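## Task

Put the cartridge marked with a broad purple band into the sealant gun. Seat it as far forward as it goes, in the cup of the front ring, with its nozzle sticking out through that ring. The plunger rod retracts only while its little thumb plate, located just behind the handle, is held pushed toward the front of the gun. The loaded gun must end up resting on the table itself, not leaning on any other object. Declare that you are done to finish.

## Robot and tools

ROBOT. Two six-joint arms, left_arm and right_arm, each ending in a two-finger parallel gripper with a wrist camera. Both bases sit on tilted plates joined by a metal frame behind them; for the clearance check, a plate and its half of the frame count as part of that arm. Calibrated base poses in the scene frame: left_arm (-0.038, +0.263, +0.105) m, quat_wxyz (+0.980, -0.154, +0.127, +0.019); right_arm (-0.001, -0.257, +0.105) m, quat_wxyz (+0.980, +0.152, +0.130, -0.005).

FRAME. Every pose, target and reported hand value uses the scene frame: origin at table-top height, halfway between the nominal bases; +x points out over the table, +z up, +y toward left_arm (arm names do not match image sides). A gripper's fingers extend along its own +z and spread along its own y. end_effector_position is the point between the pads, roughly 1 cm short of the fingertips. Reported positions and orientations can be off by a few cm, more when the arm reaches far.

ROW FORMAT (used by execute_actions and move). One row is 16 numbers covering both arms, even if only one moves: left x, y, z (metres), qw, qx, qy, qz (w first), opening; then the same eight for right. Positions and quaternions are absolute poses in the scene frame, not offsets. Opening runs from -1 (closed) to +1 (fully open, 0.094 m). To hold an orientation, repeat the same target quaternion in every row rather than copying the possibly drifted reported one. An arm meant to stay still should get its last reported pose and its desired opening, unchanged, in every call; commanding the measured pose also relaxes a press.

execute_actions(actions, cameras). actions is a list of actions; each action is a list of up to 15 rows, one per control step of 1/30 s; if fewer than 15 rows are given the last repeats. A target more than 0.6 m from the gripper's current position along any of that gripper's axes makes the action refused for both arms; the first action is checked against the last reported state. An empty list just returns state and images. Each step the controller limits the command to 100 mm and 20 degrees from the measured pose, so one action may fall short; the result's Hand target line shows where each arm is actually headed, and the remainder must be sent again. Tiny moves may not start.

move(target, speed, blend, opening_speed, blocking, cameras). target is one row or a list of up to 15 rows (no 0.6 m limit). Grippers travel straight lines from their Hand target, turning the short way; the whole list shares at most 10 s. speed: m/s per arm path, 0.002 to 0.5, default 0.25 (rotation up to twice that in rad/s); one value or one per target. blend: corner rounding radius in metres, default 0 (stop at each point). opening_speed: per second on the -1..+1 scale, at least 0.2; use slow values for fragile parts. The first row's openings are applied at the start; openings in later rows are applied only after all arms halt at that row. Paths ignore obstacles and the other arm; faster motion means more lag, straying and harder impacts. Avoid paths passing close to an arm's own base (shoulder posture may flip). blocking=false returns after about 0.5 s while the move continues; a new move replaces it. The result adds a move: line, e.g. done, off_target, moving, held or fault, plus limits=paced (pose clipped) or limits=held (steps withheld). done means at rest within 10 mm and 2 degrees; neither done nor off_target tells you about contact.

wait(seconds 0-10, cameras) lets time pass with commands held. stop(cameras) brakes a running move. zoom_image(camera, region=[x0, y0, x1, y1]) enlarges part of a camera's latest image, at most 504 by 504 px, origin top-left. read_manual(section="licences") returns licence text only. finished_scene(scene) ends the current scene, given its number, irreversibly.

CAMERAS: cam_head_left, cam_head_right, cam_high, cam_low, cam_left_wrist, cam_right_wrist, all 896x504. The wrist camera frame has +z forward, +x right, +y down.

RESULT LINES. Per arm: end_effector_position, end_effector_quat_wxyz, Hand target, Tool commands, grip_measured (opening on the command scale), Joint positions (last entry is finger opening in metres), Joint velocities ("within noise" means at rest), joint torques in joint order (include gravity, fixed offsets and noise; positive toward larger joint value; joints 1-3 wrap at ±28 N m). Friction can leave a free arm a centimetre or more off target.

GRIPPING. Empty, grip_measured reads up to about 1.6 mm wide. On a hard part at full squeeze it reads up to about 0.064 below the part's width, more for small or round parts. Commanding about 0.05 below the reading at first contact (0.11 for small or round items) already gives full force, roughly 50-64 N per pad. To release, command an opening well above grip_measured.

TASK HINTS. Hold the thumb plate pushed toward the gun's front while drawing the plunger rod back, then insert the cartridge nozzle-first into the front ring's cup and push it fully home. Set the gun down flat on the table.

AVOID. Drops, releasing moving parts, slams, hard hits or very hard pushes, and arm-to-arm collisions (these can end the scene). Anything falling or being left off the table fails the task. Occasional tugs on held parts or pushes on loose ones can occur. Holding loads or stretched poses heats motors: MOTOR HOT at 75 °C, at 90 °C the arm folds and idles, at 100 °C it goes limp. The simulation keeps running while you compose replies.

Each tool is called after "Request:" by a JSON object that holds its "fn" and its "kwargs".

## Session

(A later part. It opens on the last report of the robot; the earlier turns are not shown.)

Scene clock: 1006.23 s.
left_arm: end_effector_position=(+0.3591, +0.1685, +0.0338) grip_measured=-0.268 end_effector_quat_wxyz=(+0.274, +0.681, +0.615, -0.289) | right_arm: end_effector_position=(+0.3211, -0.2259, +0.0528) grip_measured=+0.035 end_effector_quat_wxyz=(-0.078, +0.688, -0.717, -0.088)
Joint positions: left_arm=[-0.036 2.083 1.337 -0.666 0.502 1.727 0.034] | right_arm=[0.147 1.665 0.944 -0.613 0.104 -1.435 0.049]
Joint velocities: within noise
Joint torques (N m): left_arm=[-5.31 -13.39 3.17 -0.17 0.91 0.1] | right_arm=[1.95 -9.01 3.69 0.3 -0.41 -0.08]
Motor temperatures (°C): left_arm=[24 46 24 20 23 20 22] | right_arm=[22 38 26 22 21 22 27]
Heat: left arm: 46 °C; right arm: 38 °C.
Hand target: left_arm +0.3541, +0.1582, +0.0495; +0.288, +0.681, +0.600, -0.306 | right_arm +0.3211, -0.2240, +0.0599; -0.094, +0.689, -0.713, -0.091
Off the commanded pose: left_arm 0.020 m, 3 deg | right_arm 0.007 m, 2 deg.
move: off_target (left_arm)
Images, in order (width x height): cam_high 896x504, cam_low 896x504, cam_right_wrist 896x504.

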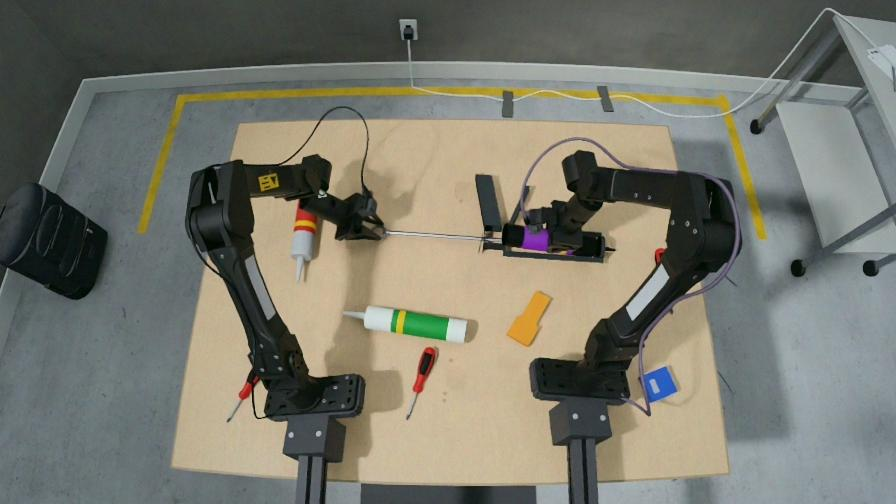

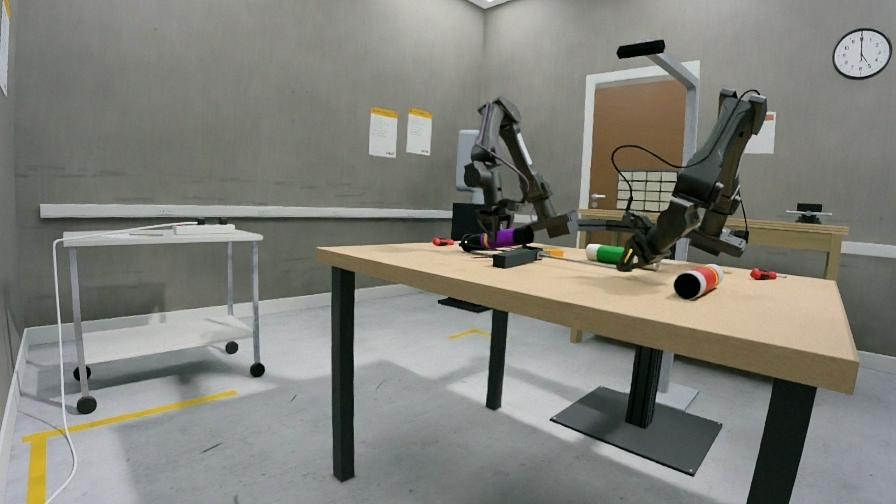

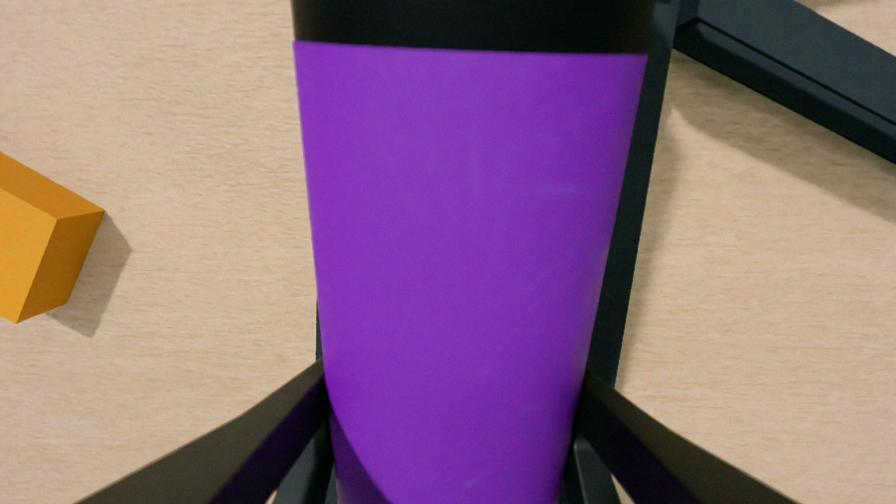

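Request:
{"fn": "move", "kwargs": {"target": [0.354,0.158,0.050,0.2881,0.6803,0.5988,-0.3063,-0.5,0.322,-0.228,0.069,0.0939,-0.6888,0.7131,0.0907,-0.3], "speed": 0.04, "cameras": ["cam_low","cam_high","cam_right_wrist"]}}

Request:
{"fn": "zoom_image", "kwargs": {"camera": "cam_high", "region": [560, 230, 620, 263]}}

Request:
{"fn": "zoom_image", "kwargs": {"camera": "cam_low", "region": [455, 225, 500, 250]}}

Scene clock: 1014.90 s.
left_arm: end_effector_position=(+0.3591, +0.1685, +0.0338) grip_measured=-0.268 end_effector_quat_wxyz=(+0.274, +0.681, +0.615, -0.289) | right_arm: end_effector_position=(+0.3192, -0.2294, +0.0566) grip_measured=+0.035 end_effector_quat_wxyz=(-0.076, +0.689, -0.716, -0.088)
Joint positions: left_arm=[-0.036 2.083 1.337 -0.666 0.502 1.727 0.034] | right_arm=[0.141 1.648 0.944 -0.632 0.104 -1.442 0.049]
Joint velocities: within noise
Joint torques (N m): left_arm=[-5.33 -13.42 3.18 -0.16 0.9 0.09] | right_arm=[2.09 -9.4 5.34 0.04 -0.41 -0.05]
Motor temperatures (°C): left_arm=[24 46 24 20 23 20 22] | right_arm=[22 38 26 22 21 22 27]
Heat: left arm: 46 °C; right arm: 38 °C.
Hand target: left_arm +0.3542, +0.1582, +0.0495; +0.288, +0.681, +0.600, -0.306 | right_arm +0.3220, -0.2279, +0.0686; -0.094, +0.689, -0.713, -0.091
Off the commanded pose: left_arm 0.020 m, 3 deg | right_arm 0.013 m, 2 deg.
move: off_target (left_arm, right_arm)
Images, in order (width x height): cam_high 896x504, cam_low 896x504, cam_right_wrist 896x504.

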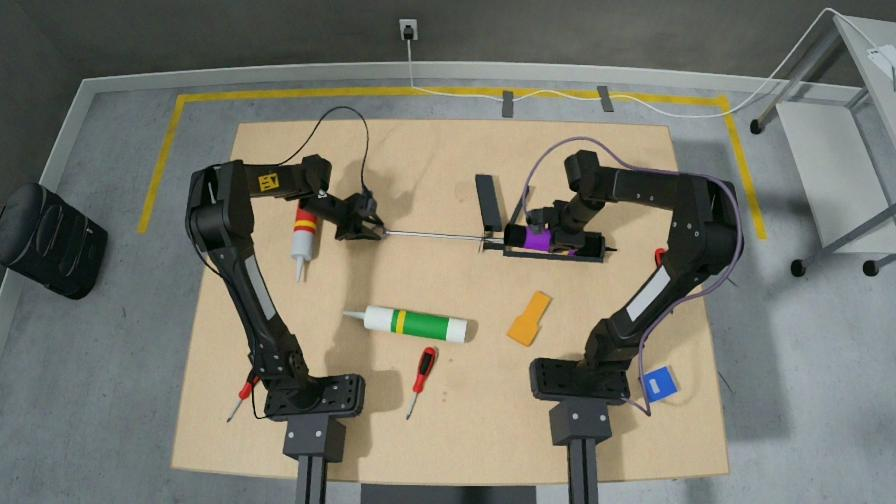

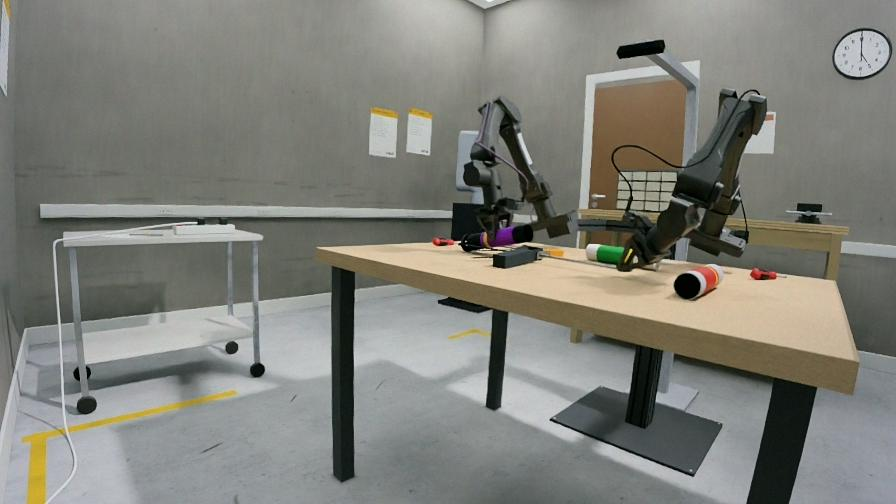

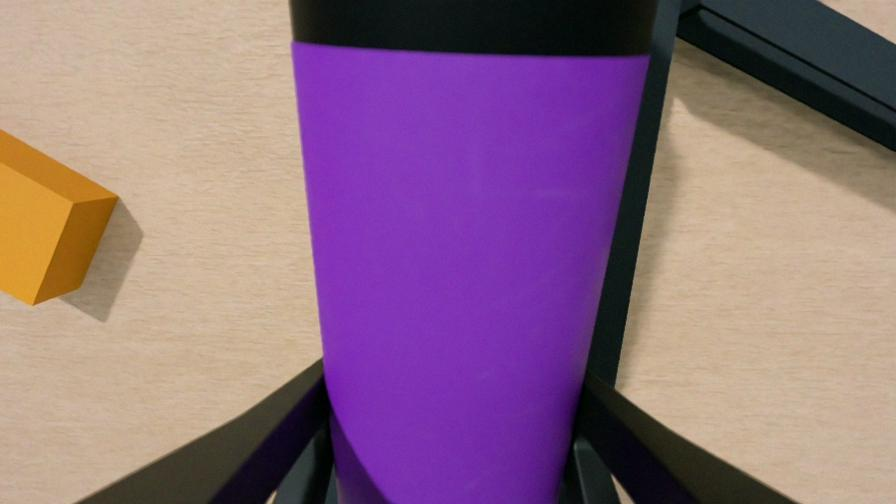

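Scaled by 8.400 from the camera's 896x504 image, which has a finer 1280x720 frame.

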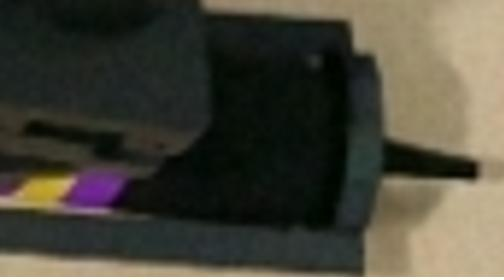

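Scaled by 11.200 from the camera's 896x504 image, which has a finer 1280x720 frame.

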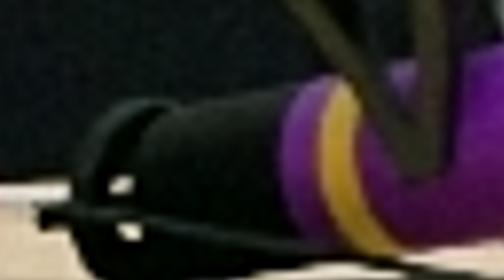

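Request:
{"fn": "move", "kwargs": {"target": [0.354,0.158,0.050,0.2881,0.6803,0.5988,-0.3063,-0.5,0.323,-0.238,0.069,0.0939,-0.6888,0.7131,0.0907,-0.3], "speed": 0.04, "cameras": ["cam_low","cam_high","cam_right_wrist"]}}

Request:
{"fn": "zoom_image", "kwargs": {"camera": "cam_high", "region": [560, 230, 620, 263]}}

Request:
{"fn": "zoom_image", "kwargs": {"camera": "cam_low", "region": [455, 225, 500, 250]}}

Scene clock: 1024.33 s.
left_arm: end_effector_position=(+0.3590, +0.1685, +0.0338) grip_measured=-0.268 end_effector_quat_wxyz=(+0.274, +0.681, +0.615, -0.289) | right_arm: end_effector_position=(+0.3193, -0.2398, +0.0550) grip_measured=+0.035 end_effector_quat_wxyz=(-0.075, +0.689, -0.716, -0.087)
Joint positions: left_arm=[-0.036 2.083 1.337 -0.666 0.502 1.727 0.034] | right_arm=[0.107 1.641 0.944 -0.637 0.099 -1.477 0.049]
Joint velocities: within noise
Joint torques (N m): left_arm=[-5.33 -13.41 3.15 -0.16 0.9 0.09] | right_arm=[2.02 -9.58 5.83 -0.04 -0.43 -0.02]
Motor temperatures (°C): left_arm=[24 46 24 20 23 20 23] | right_arm=[22 38 26 22 21 22 27]
Heat: left arm: 46 °C; right arm: 38 °C.
Hand target: left_arm +0.3541, +0.1582, +0.0495; +0.288, +0.681, +0.600, -0.307 | right_arm +0.3231, -0.2380, +0.0686; -0.094, +0.689, -0.713, -0.090
Off the commanded pose: left_arm 0.020 m, 3 deg | right_arm 0.015 m, 2 deg.
move: off_target (left_arm, right_arm)
Images, in order (width x height): cam_high 896x504, cam_low 896x504, cam_right_wrist 896x504.

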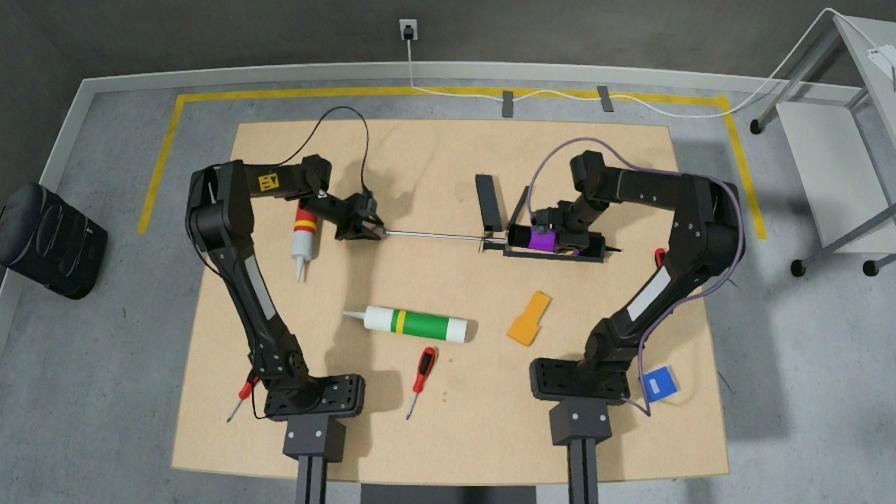

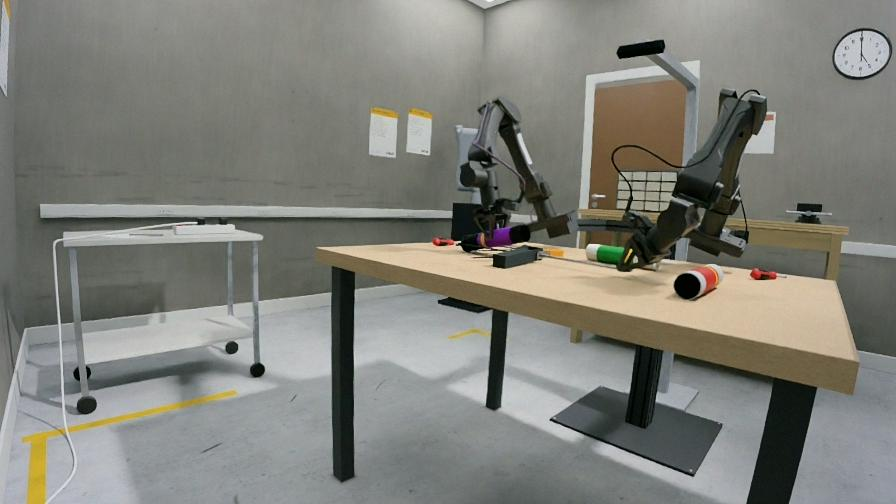

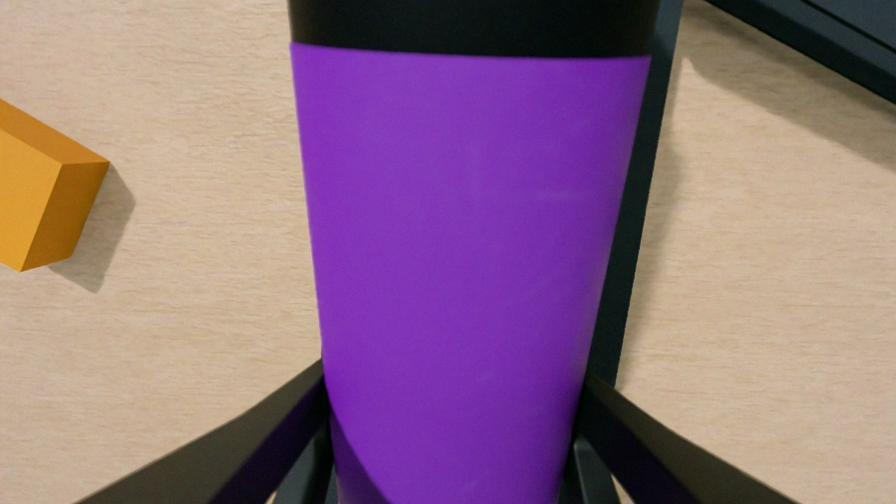

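Scaled by 8.400 from the camera's 896x504 image, which has a finer 1280x720 frame.

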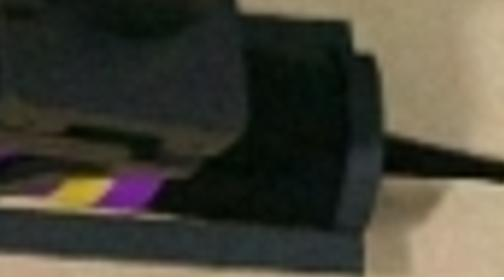

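Scaled by 11.200 from the camera's 896x504 image, which has a finer 1280x720 frame.

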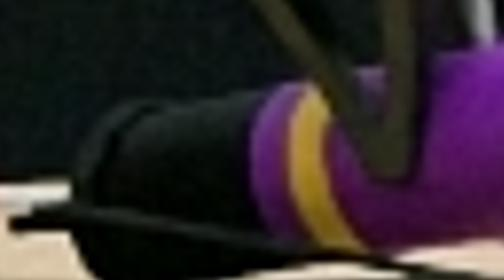

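Request:
{"fn": "move", "kwargs": {"target": [0.354,0.158,0.050,0.2881,0.6803,0.5988,-0.3063,-0.5,0.323,-0.240,0.054,0.0627,-0.6919,0.7165,0.0605,-0.3], "speed": 0.04, "cameras": ["cam_low","cam_high","cam_right_wrist"]}}

Request:
{"fn": "zoom_image", "kwargs": {"camera": "cam_high", "region": [560, 230, 630, 268]}}

Request:
{"fn": "zoom_image", "kwargs": {"camera": "cam_low", "region": [455, 225, 545, 275]}}

Request:
{"fn": "zoom_image", "kwargs": {"camera": "cam_high", "region": [475, 210, 555, 265]}}

Scene clock: 1037.23 s.
left_arm: end_effector_position=(+0.3587, +0.1681, +0.0342) grip_measured=-0.268 end_effector_quat_wxyz=(+0.274, +0.680, +0.614, -0.291) | right_arm: end_effector_position=(+0.3210, -0.2423, +0.0532) grip_measured=+0.035 end_effector_quat_wxyz=(-0.063, +0.689, -0.719, -0.070)
Joint positions: left_arm=[-0.036 2.083 1.337 -0.668 0.505 1.727 0.034] | right_arm=[0.122 1.648 0.944 -0.628 0.145 -1.458 0.049]
Joint velocities: within noise
Joint torques (N m): left_arm=[-5.33 -13.41 3.14 -0.14 0.88 0.09] | right_arm=[3.23 -6.32 4.66 0.38 0.05 0.12]
Motor temperatures (°C): left_arm=[24 46 24 20 23 20 23] | right_arm=[22 39 27 22 21 22 27]
Heat: left arm: 46 °C; right arm: 39 °C.
Hand target: left_arm +0.3541, +0.1582, +0.0495; +0.288, +0.681, +0.600, -0.307 | right_arm +0.3230, -0.2400, +0.0541; -0.063, +0.692, -0.717, -0.061
Off the commanded pose: left_arm 0.019 m, 3 deg | right_arm 0.003 m, 1 deg.
move: off_target (left_arm)
Images, in order (width x height): cam_high 896x504, cam_low 896x504, cam_right_wrist 896x504.

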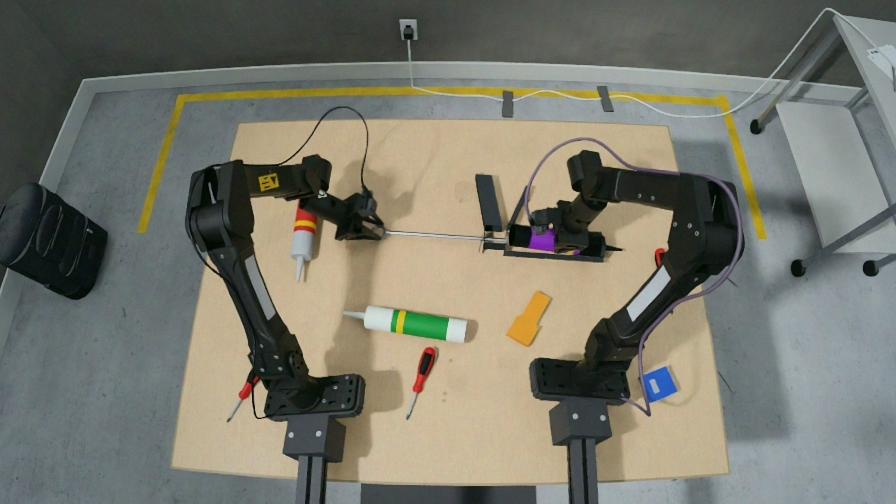

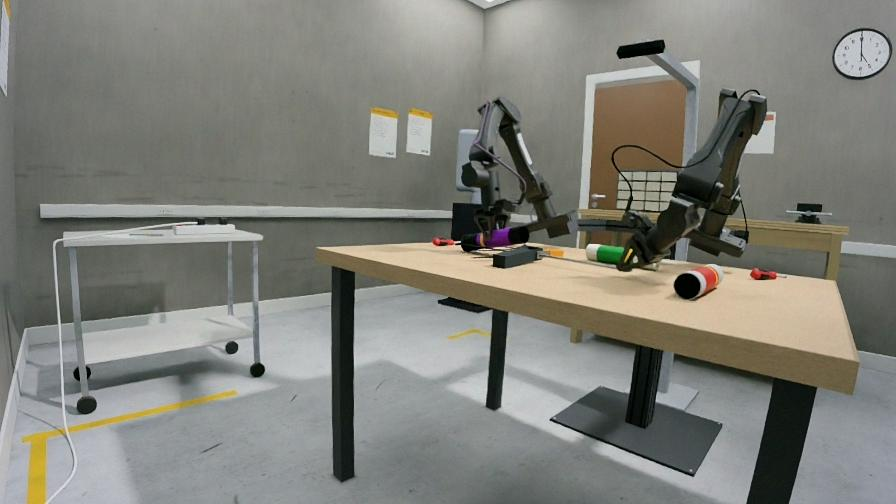

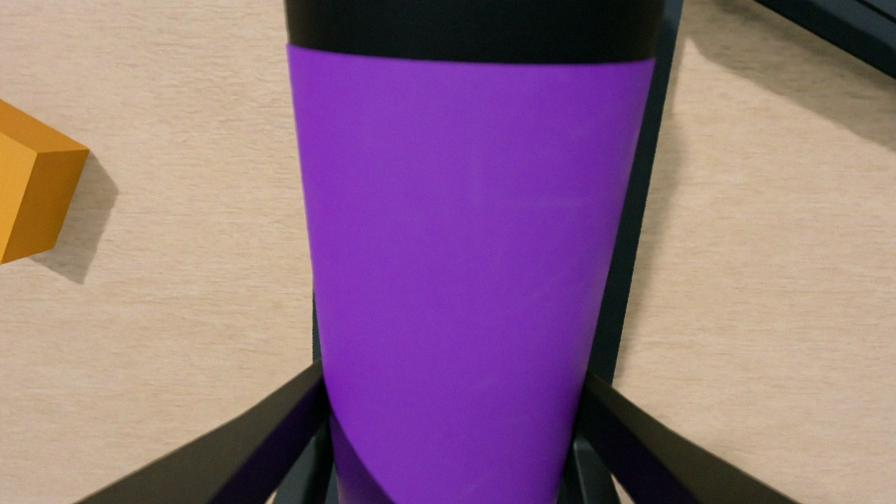

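Scaled by 7.200 from the camera's 896x504 image, which has a finer 1280x720 frame.

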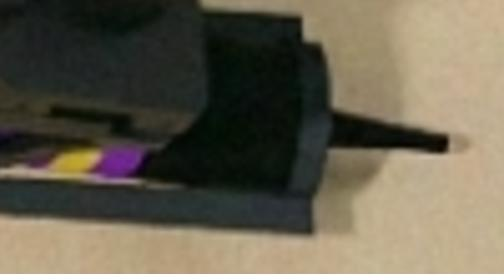

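Scaled by 5.600 from the camera's 896x504 image, which has a finer 1280x720 frame.

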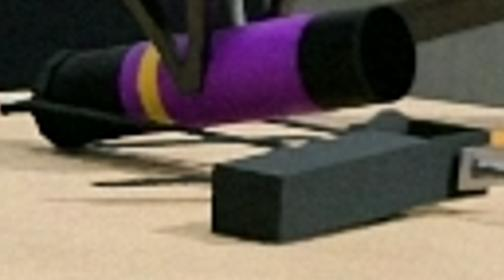

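Scaled by 6.300 from the camera's 896x504 image, which has a finer 1280x720 frame.

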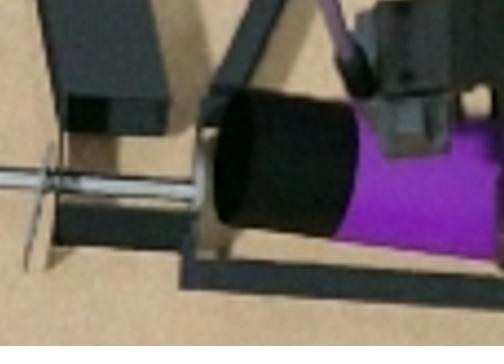

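Request:
{"fn": "move", "kwargs": {"target": [0.354,0.158,0.050,0.2881,0.6803,0.5988,-0.3063,-0.5,0.324,-0.241,0.042,0.0379,-0.6875,0.7244,0.0360,-0.3], "speed": 0.04, "cameras": ["cam_low","cam_high","cam_right_wrist"]}}

Request:
{"fn": "zoom_image", "kwargs": {"camera": "cam_high", "region": [560, 230, 630, 268]}}

Request:
{"fn": "zoom_image", "kwargs": {"camera": "cam_low", "region": [455, 225, 545, 275]}}

Request:
{"fn": "zoom_image", "kwargs": {"camera": "cam_high", "region": [475, 210, 555, 265]}}

Scene clock: 1053.57 s.
left_arm: end_effector_position=(+0.3587, +0.1681, +0.0343) grip_measured=-0.268 end_effector_quat_wxyz=(+0.274, +0.680, +0.614, -0.291) | right_arm: end_effector_position=(+0.3230, -0.2437, +0.0428) grip_measured=+0.035 end_effector_quat_wxyz=(-0.038, +0.684, -0.727, -0.044)
Joint positions: left_arm=[-0.036 2.083 1.337 -0.668 0.505 1.727 0.034] | right_arm=[0.149 1.69 0.944 -0.596 0.222 -1.411 0.049]
Joint velocities: within noise
Joint torques (N m): left_arm=[-5.3 -13.42 3.17 -0.14 0.87 0.1] | right_arm=[3.21 -6.2 4.15 0.42 0.1 0.07]
Motor temperatures (°C): left_arm=[24 46 24 20 23 20 23] | right_arm=[22 37 27 22 21 22 27]
Heat: left arm: 46 °C; right arm: 37 °C.
Hand target: left_arm +0.3541, +0.1582, +0.0495; +0.288, +0.681, +0.600, -0.307 | right_arm +0.3241, -0.2410, +0.0421; -0.038, +0.687, -0.724, -0.036
Off the commanded pose: left_arm 0.019 m, 3 deg | right_arm 0.003 m, 1 deg.
move: off_target (left_arm)
Images, in order (width x height): cam_high 896x504, cam_low 896x504, cam_right_wrist 896x504.

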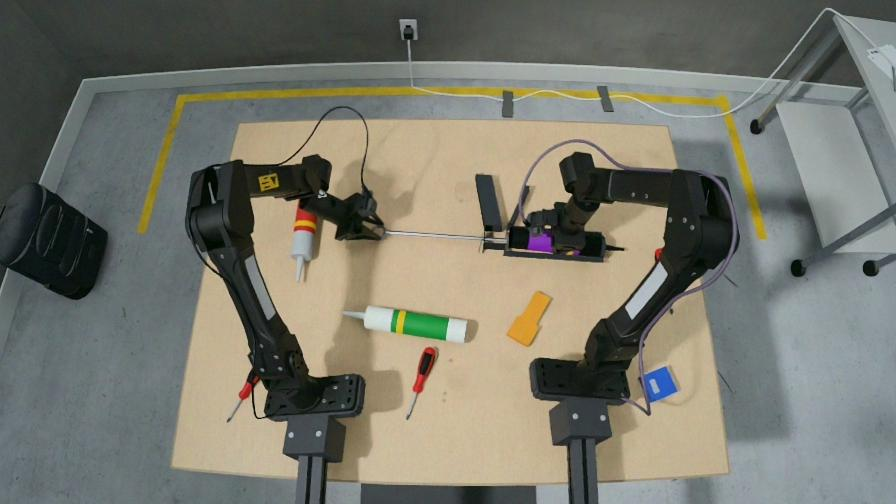

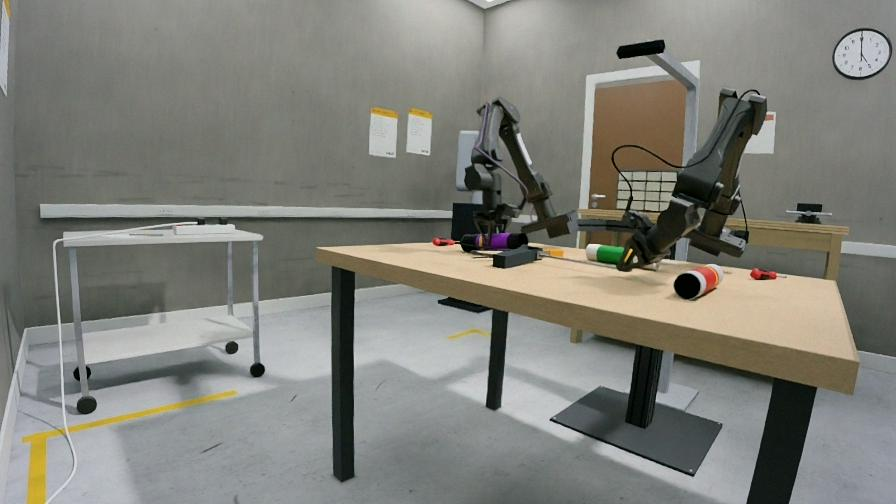

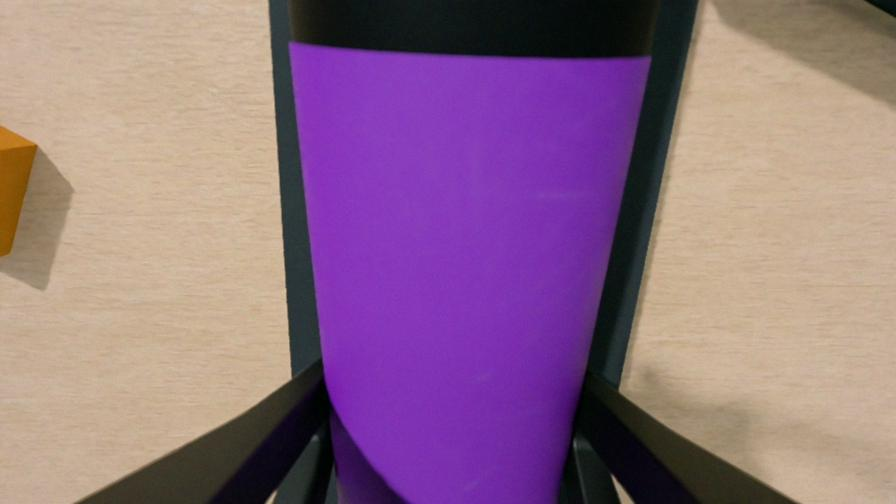

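Scaled by 7.200 from the camera's 896x504 image, which has a finer 1280x720 frame.

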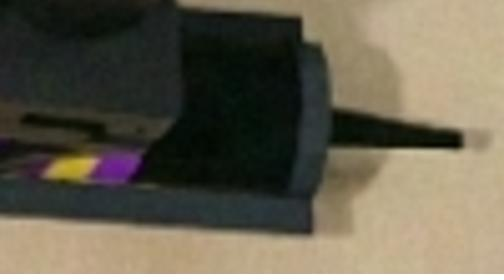

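Scaled by 5.600 from the camera's 896x504 image, which has a finer 1280x720 frame.

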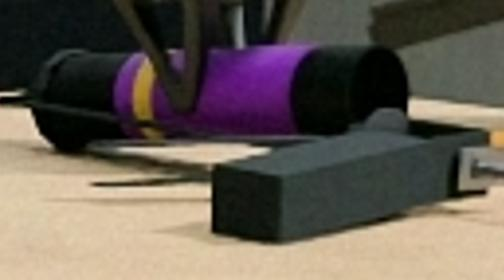

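Scaled by 6.300 from the camera's 896x504 image, which has a finer 1280x720 frame.

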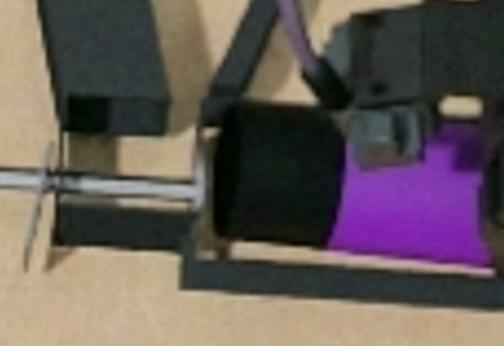

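Request:
{"fn": "move", "kwargs": {"target": [0.354,0.158,0.050,0.2881,0.6803,0.5988,-0.3063,-0.5,0.325,-0.243,0.034,0.0127,-0.6883,0.7253,0.0120,-0.3], "speed": 0.04, "cameras": ["cam_low","cam_high","cam_right_wrist"]}}

Request:
{"fn": "zoom_image", "kwargs": {"camera": "cam_high", "region": [560, 230, 630, 268]}}

Request:
{"fn": "zoom_image", "kwargs": {"camera": "cam_low", "region": [455, 225, 545, 275]}}

Request:
{"fn": "zoom_image", "kwargs": {"camera": "cam_high", "region": [475, 210, 555, 265]}}

Scene clock: 1070.63 s.
left_arm: end_effector_position=(+0.3587, +0.1681, +0.0343) grip_measured=-0.268 end_effector_quat_wxyz=(+0.274, +0.680, +0.614, -0.291) | right_arm: end_effector_position=(+0.3223, -0.2444, +0.0378) grip_measured=+0.035 end_effector_quat_wxyz=(-0.016, +0.686, -0.727, -0.023)
Joint positions: left_arm=[-0.036 2.083 1.337 -0.668 0.505 1.727 0.034] | right_arm=[0.177 1.716 0.944 -0.586 0.289 -1.382 0.049]
Joint velocities: within noise
Joint torques (N m): left_arm=[-5.34 -13.41 3.14 -0.14 0.87 0.09] | right_arm=[2.95 -5.12 4.67 0.51 0.22 0.04]
Motor temperatures (°C): left_arm=[24 46 24 20 23 20 23] | right_arm=[22 38 26 22 21 22 27]
Heat: left arm: 46 °C; right arm: 38 °C.
Hand target: left_arm +0.3541, +0.1582, +0.0495; +0.288, +0.681, +0.600, -0.307 | right_arm +0.3250, -0.2429, +0.0342; -0.013, +0.688, -0.725, -0.012
Off the commanded pose: left_arm 0.019 m, 3 deg | right_arm 0.005 m, 1 deg.
move: off_target (left_arm)
Images, in order (width x height): cam_high 896x504, cam_low 896x504, cam_right_wrist 896x504.

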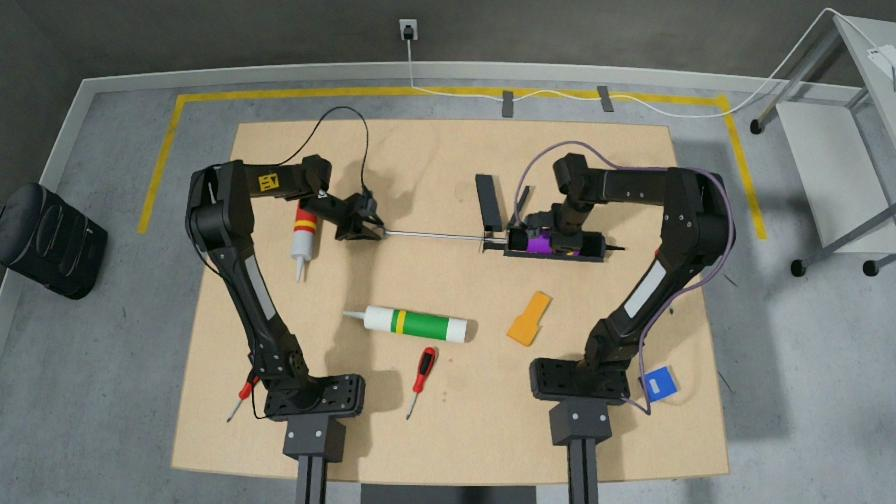

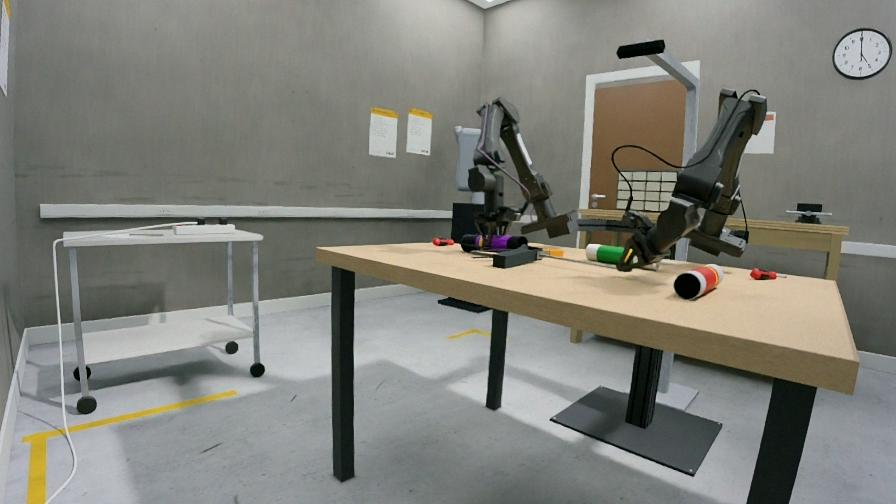

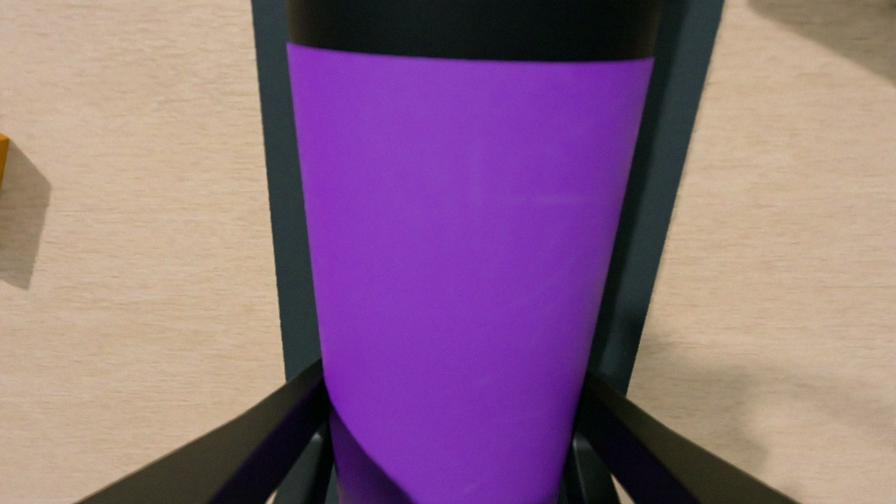

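Scaled by 7.200 from the camera's 896x504 image, which has a finer 1280x720 frame.

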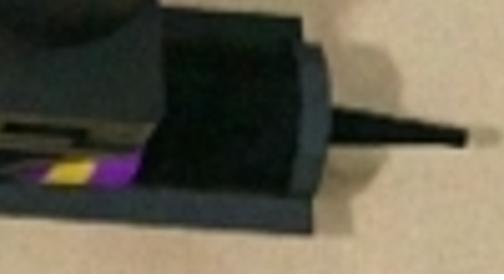

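Scaled by 5.600 from the camera's 896x504 image, which has a finer 1280x720 frame.

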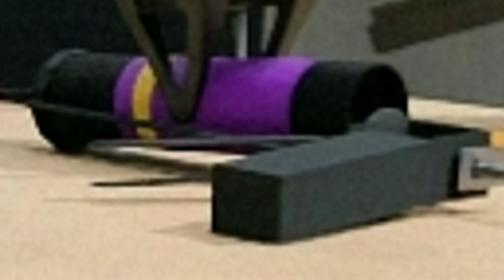

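Scaled by 6.300 from the camera's 896x504 image, which has a finer 1280x720 frame.

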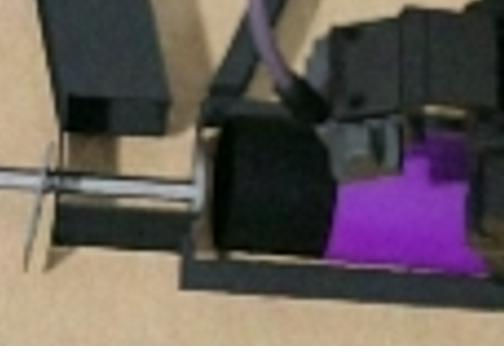

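Request:
{"fn": "move", "kwargs": {"target": [0.354,0.158,0.050,0.2881,0.6803,0.5988,-0.3063,-0.5,0.325,-0.244,0.036,0.0,-0.6884,0.7254,0.0,0.16], "opening_speed": 0.2, "speed": 0.04, "cameras": ["cam_low","cam_high","cam_right_wrist"]}}

Request:
{"fn": "zoom_image", "kwargs": {"camera": "cam_low", "region": [455, 225, 545, 275]}}

Request:
{"fn": "zoom_image", "kwargs": {"camera": "cam_high", "region": [475, 210, 635, 280]}}

Scene clock: 1080.30 s.
left_arm: end_effector_position=(+0.3587, +0.1681, +0.0343) grip_measured=-0.268 end_effector_quat_wxyz=(+0.274, +0.680, +0.614, -0.291) | right_arm: end_effector_position=(+0.3234, -0.2465, +0.0379) grip_measured=+0.158 end_effector_quat_wxyz=(-0.004, +0.686, -0.728, -0.002)
Joint positions: left_arm=[-0.036 2.083 1.337 -0.668 0.505 1.727 0.034] | right_arm=[0.198 1.722 0.944 -0.583 0.341 -1.361 0.054]
Joint velocities: within noise
Joint torques (N m): left_arm=[-5.33 -13.39 3.15 -0.14 0.87 0.09] | right_arm=[2.85 -5.16 5.6 0.28 0.09 0.05]
Motor temperatures (°C): left_arm=[24 46 24 20 23 20 23] | right_arm=[22 37 26 22 21 22 27]
Heat: left arm: 46 °C; right arm: 37 °C.
Hand target: left_arm +0.3541, +0.1582, +0.0495; +0.288, +0.681, +0.600, -0.307 | right_arm +0.3251, -0.2440, +0.0361; +0.000, +0.688, -0.725, +0.000
Off the commanded pose: left_arm 0.019 m, 3 deg | right_arm 0.003 m, 1 deg.
move: off_target (left_arm)
Images, in order (width x height): cam_high 896x504, cam_low 896x504, cam_right_wrist 896x504.

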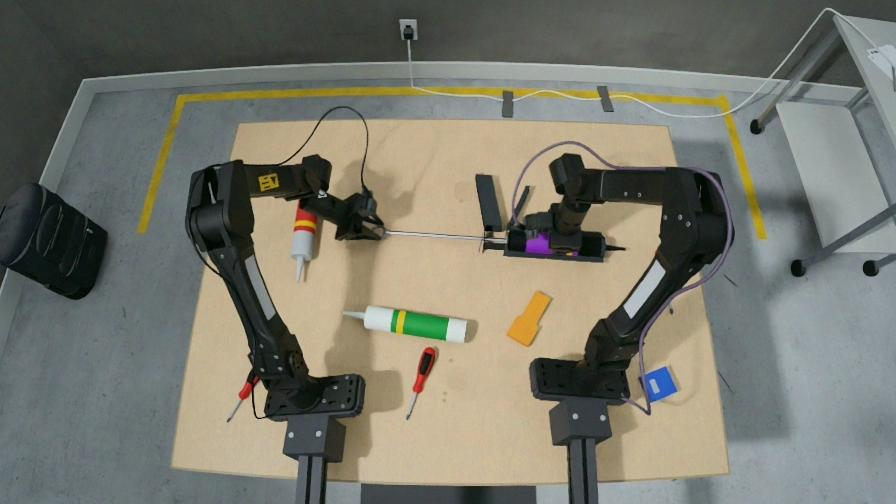

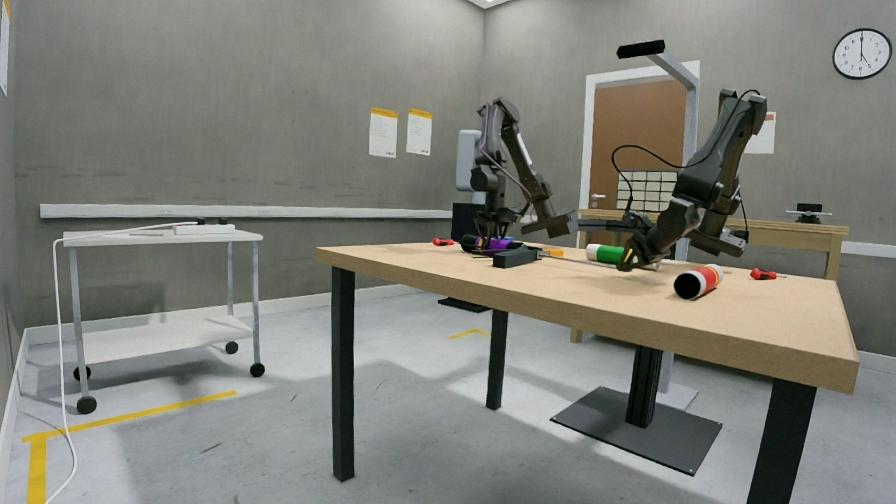

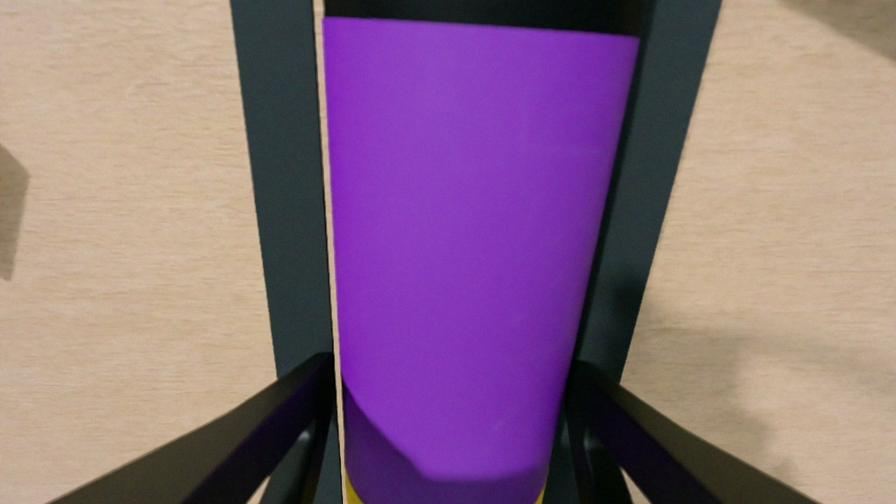

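Scaled by 5.600 from the camera's 896x504 image, which has a finer 1280x720 frame.

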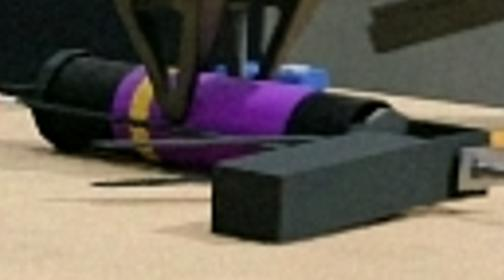

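Scaled by 3.150 from the camera's 896x504 image, which has a finer 1280x720 frame.

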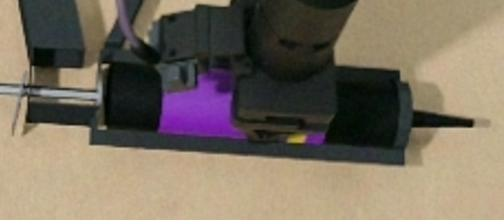

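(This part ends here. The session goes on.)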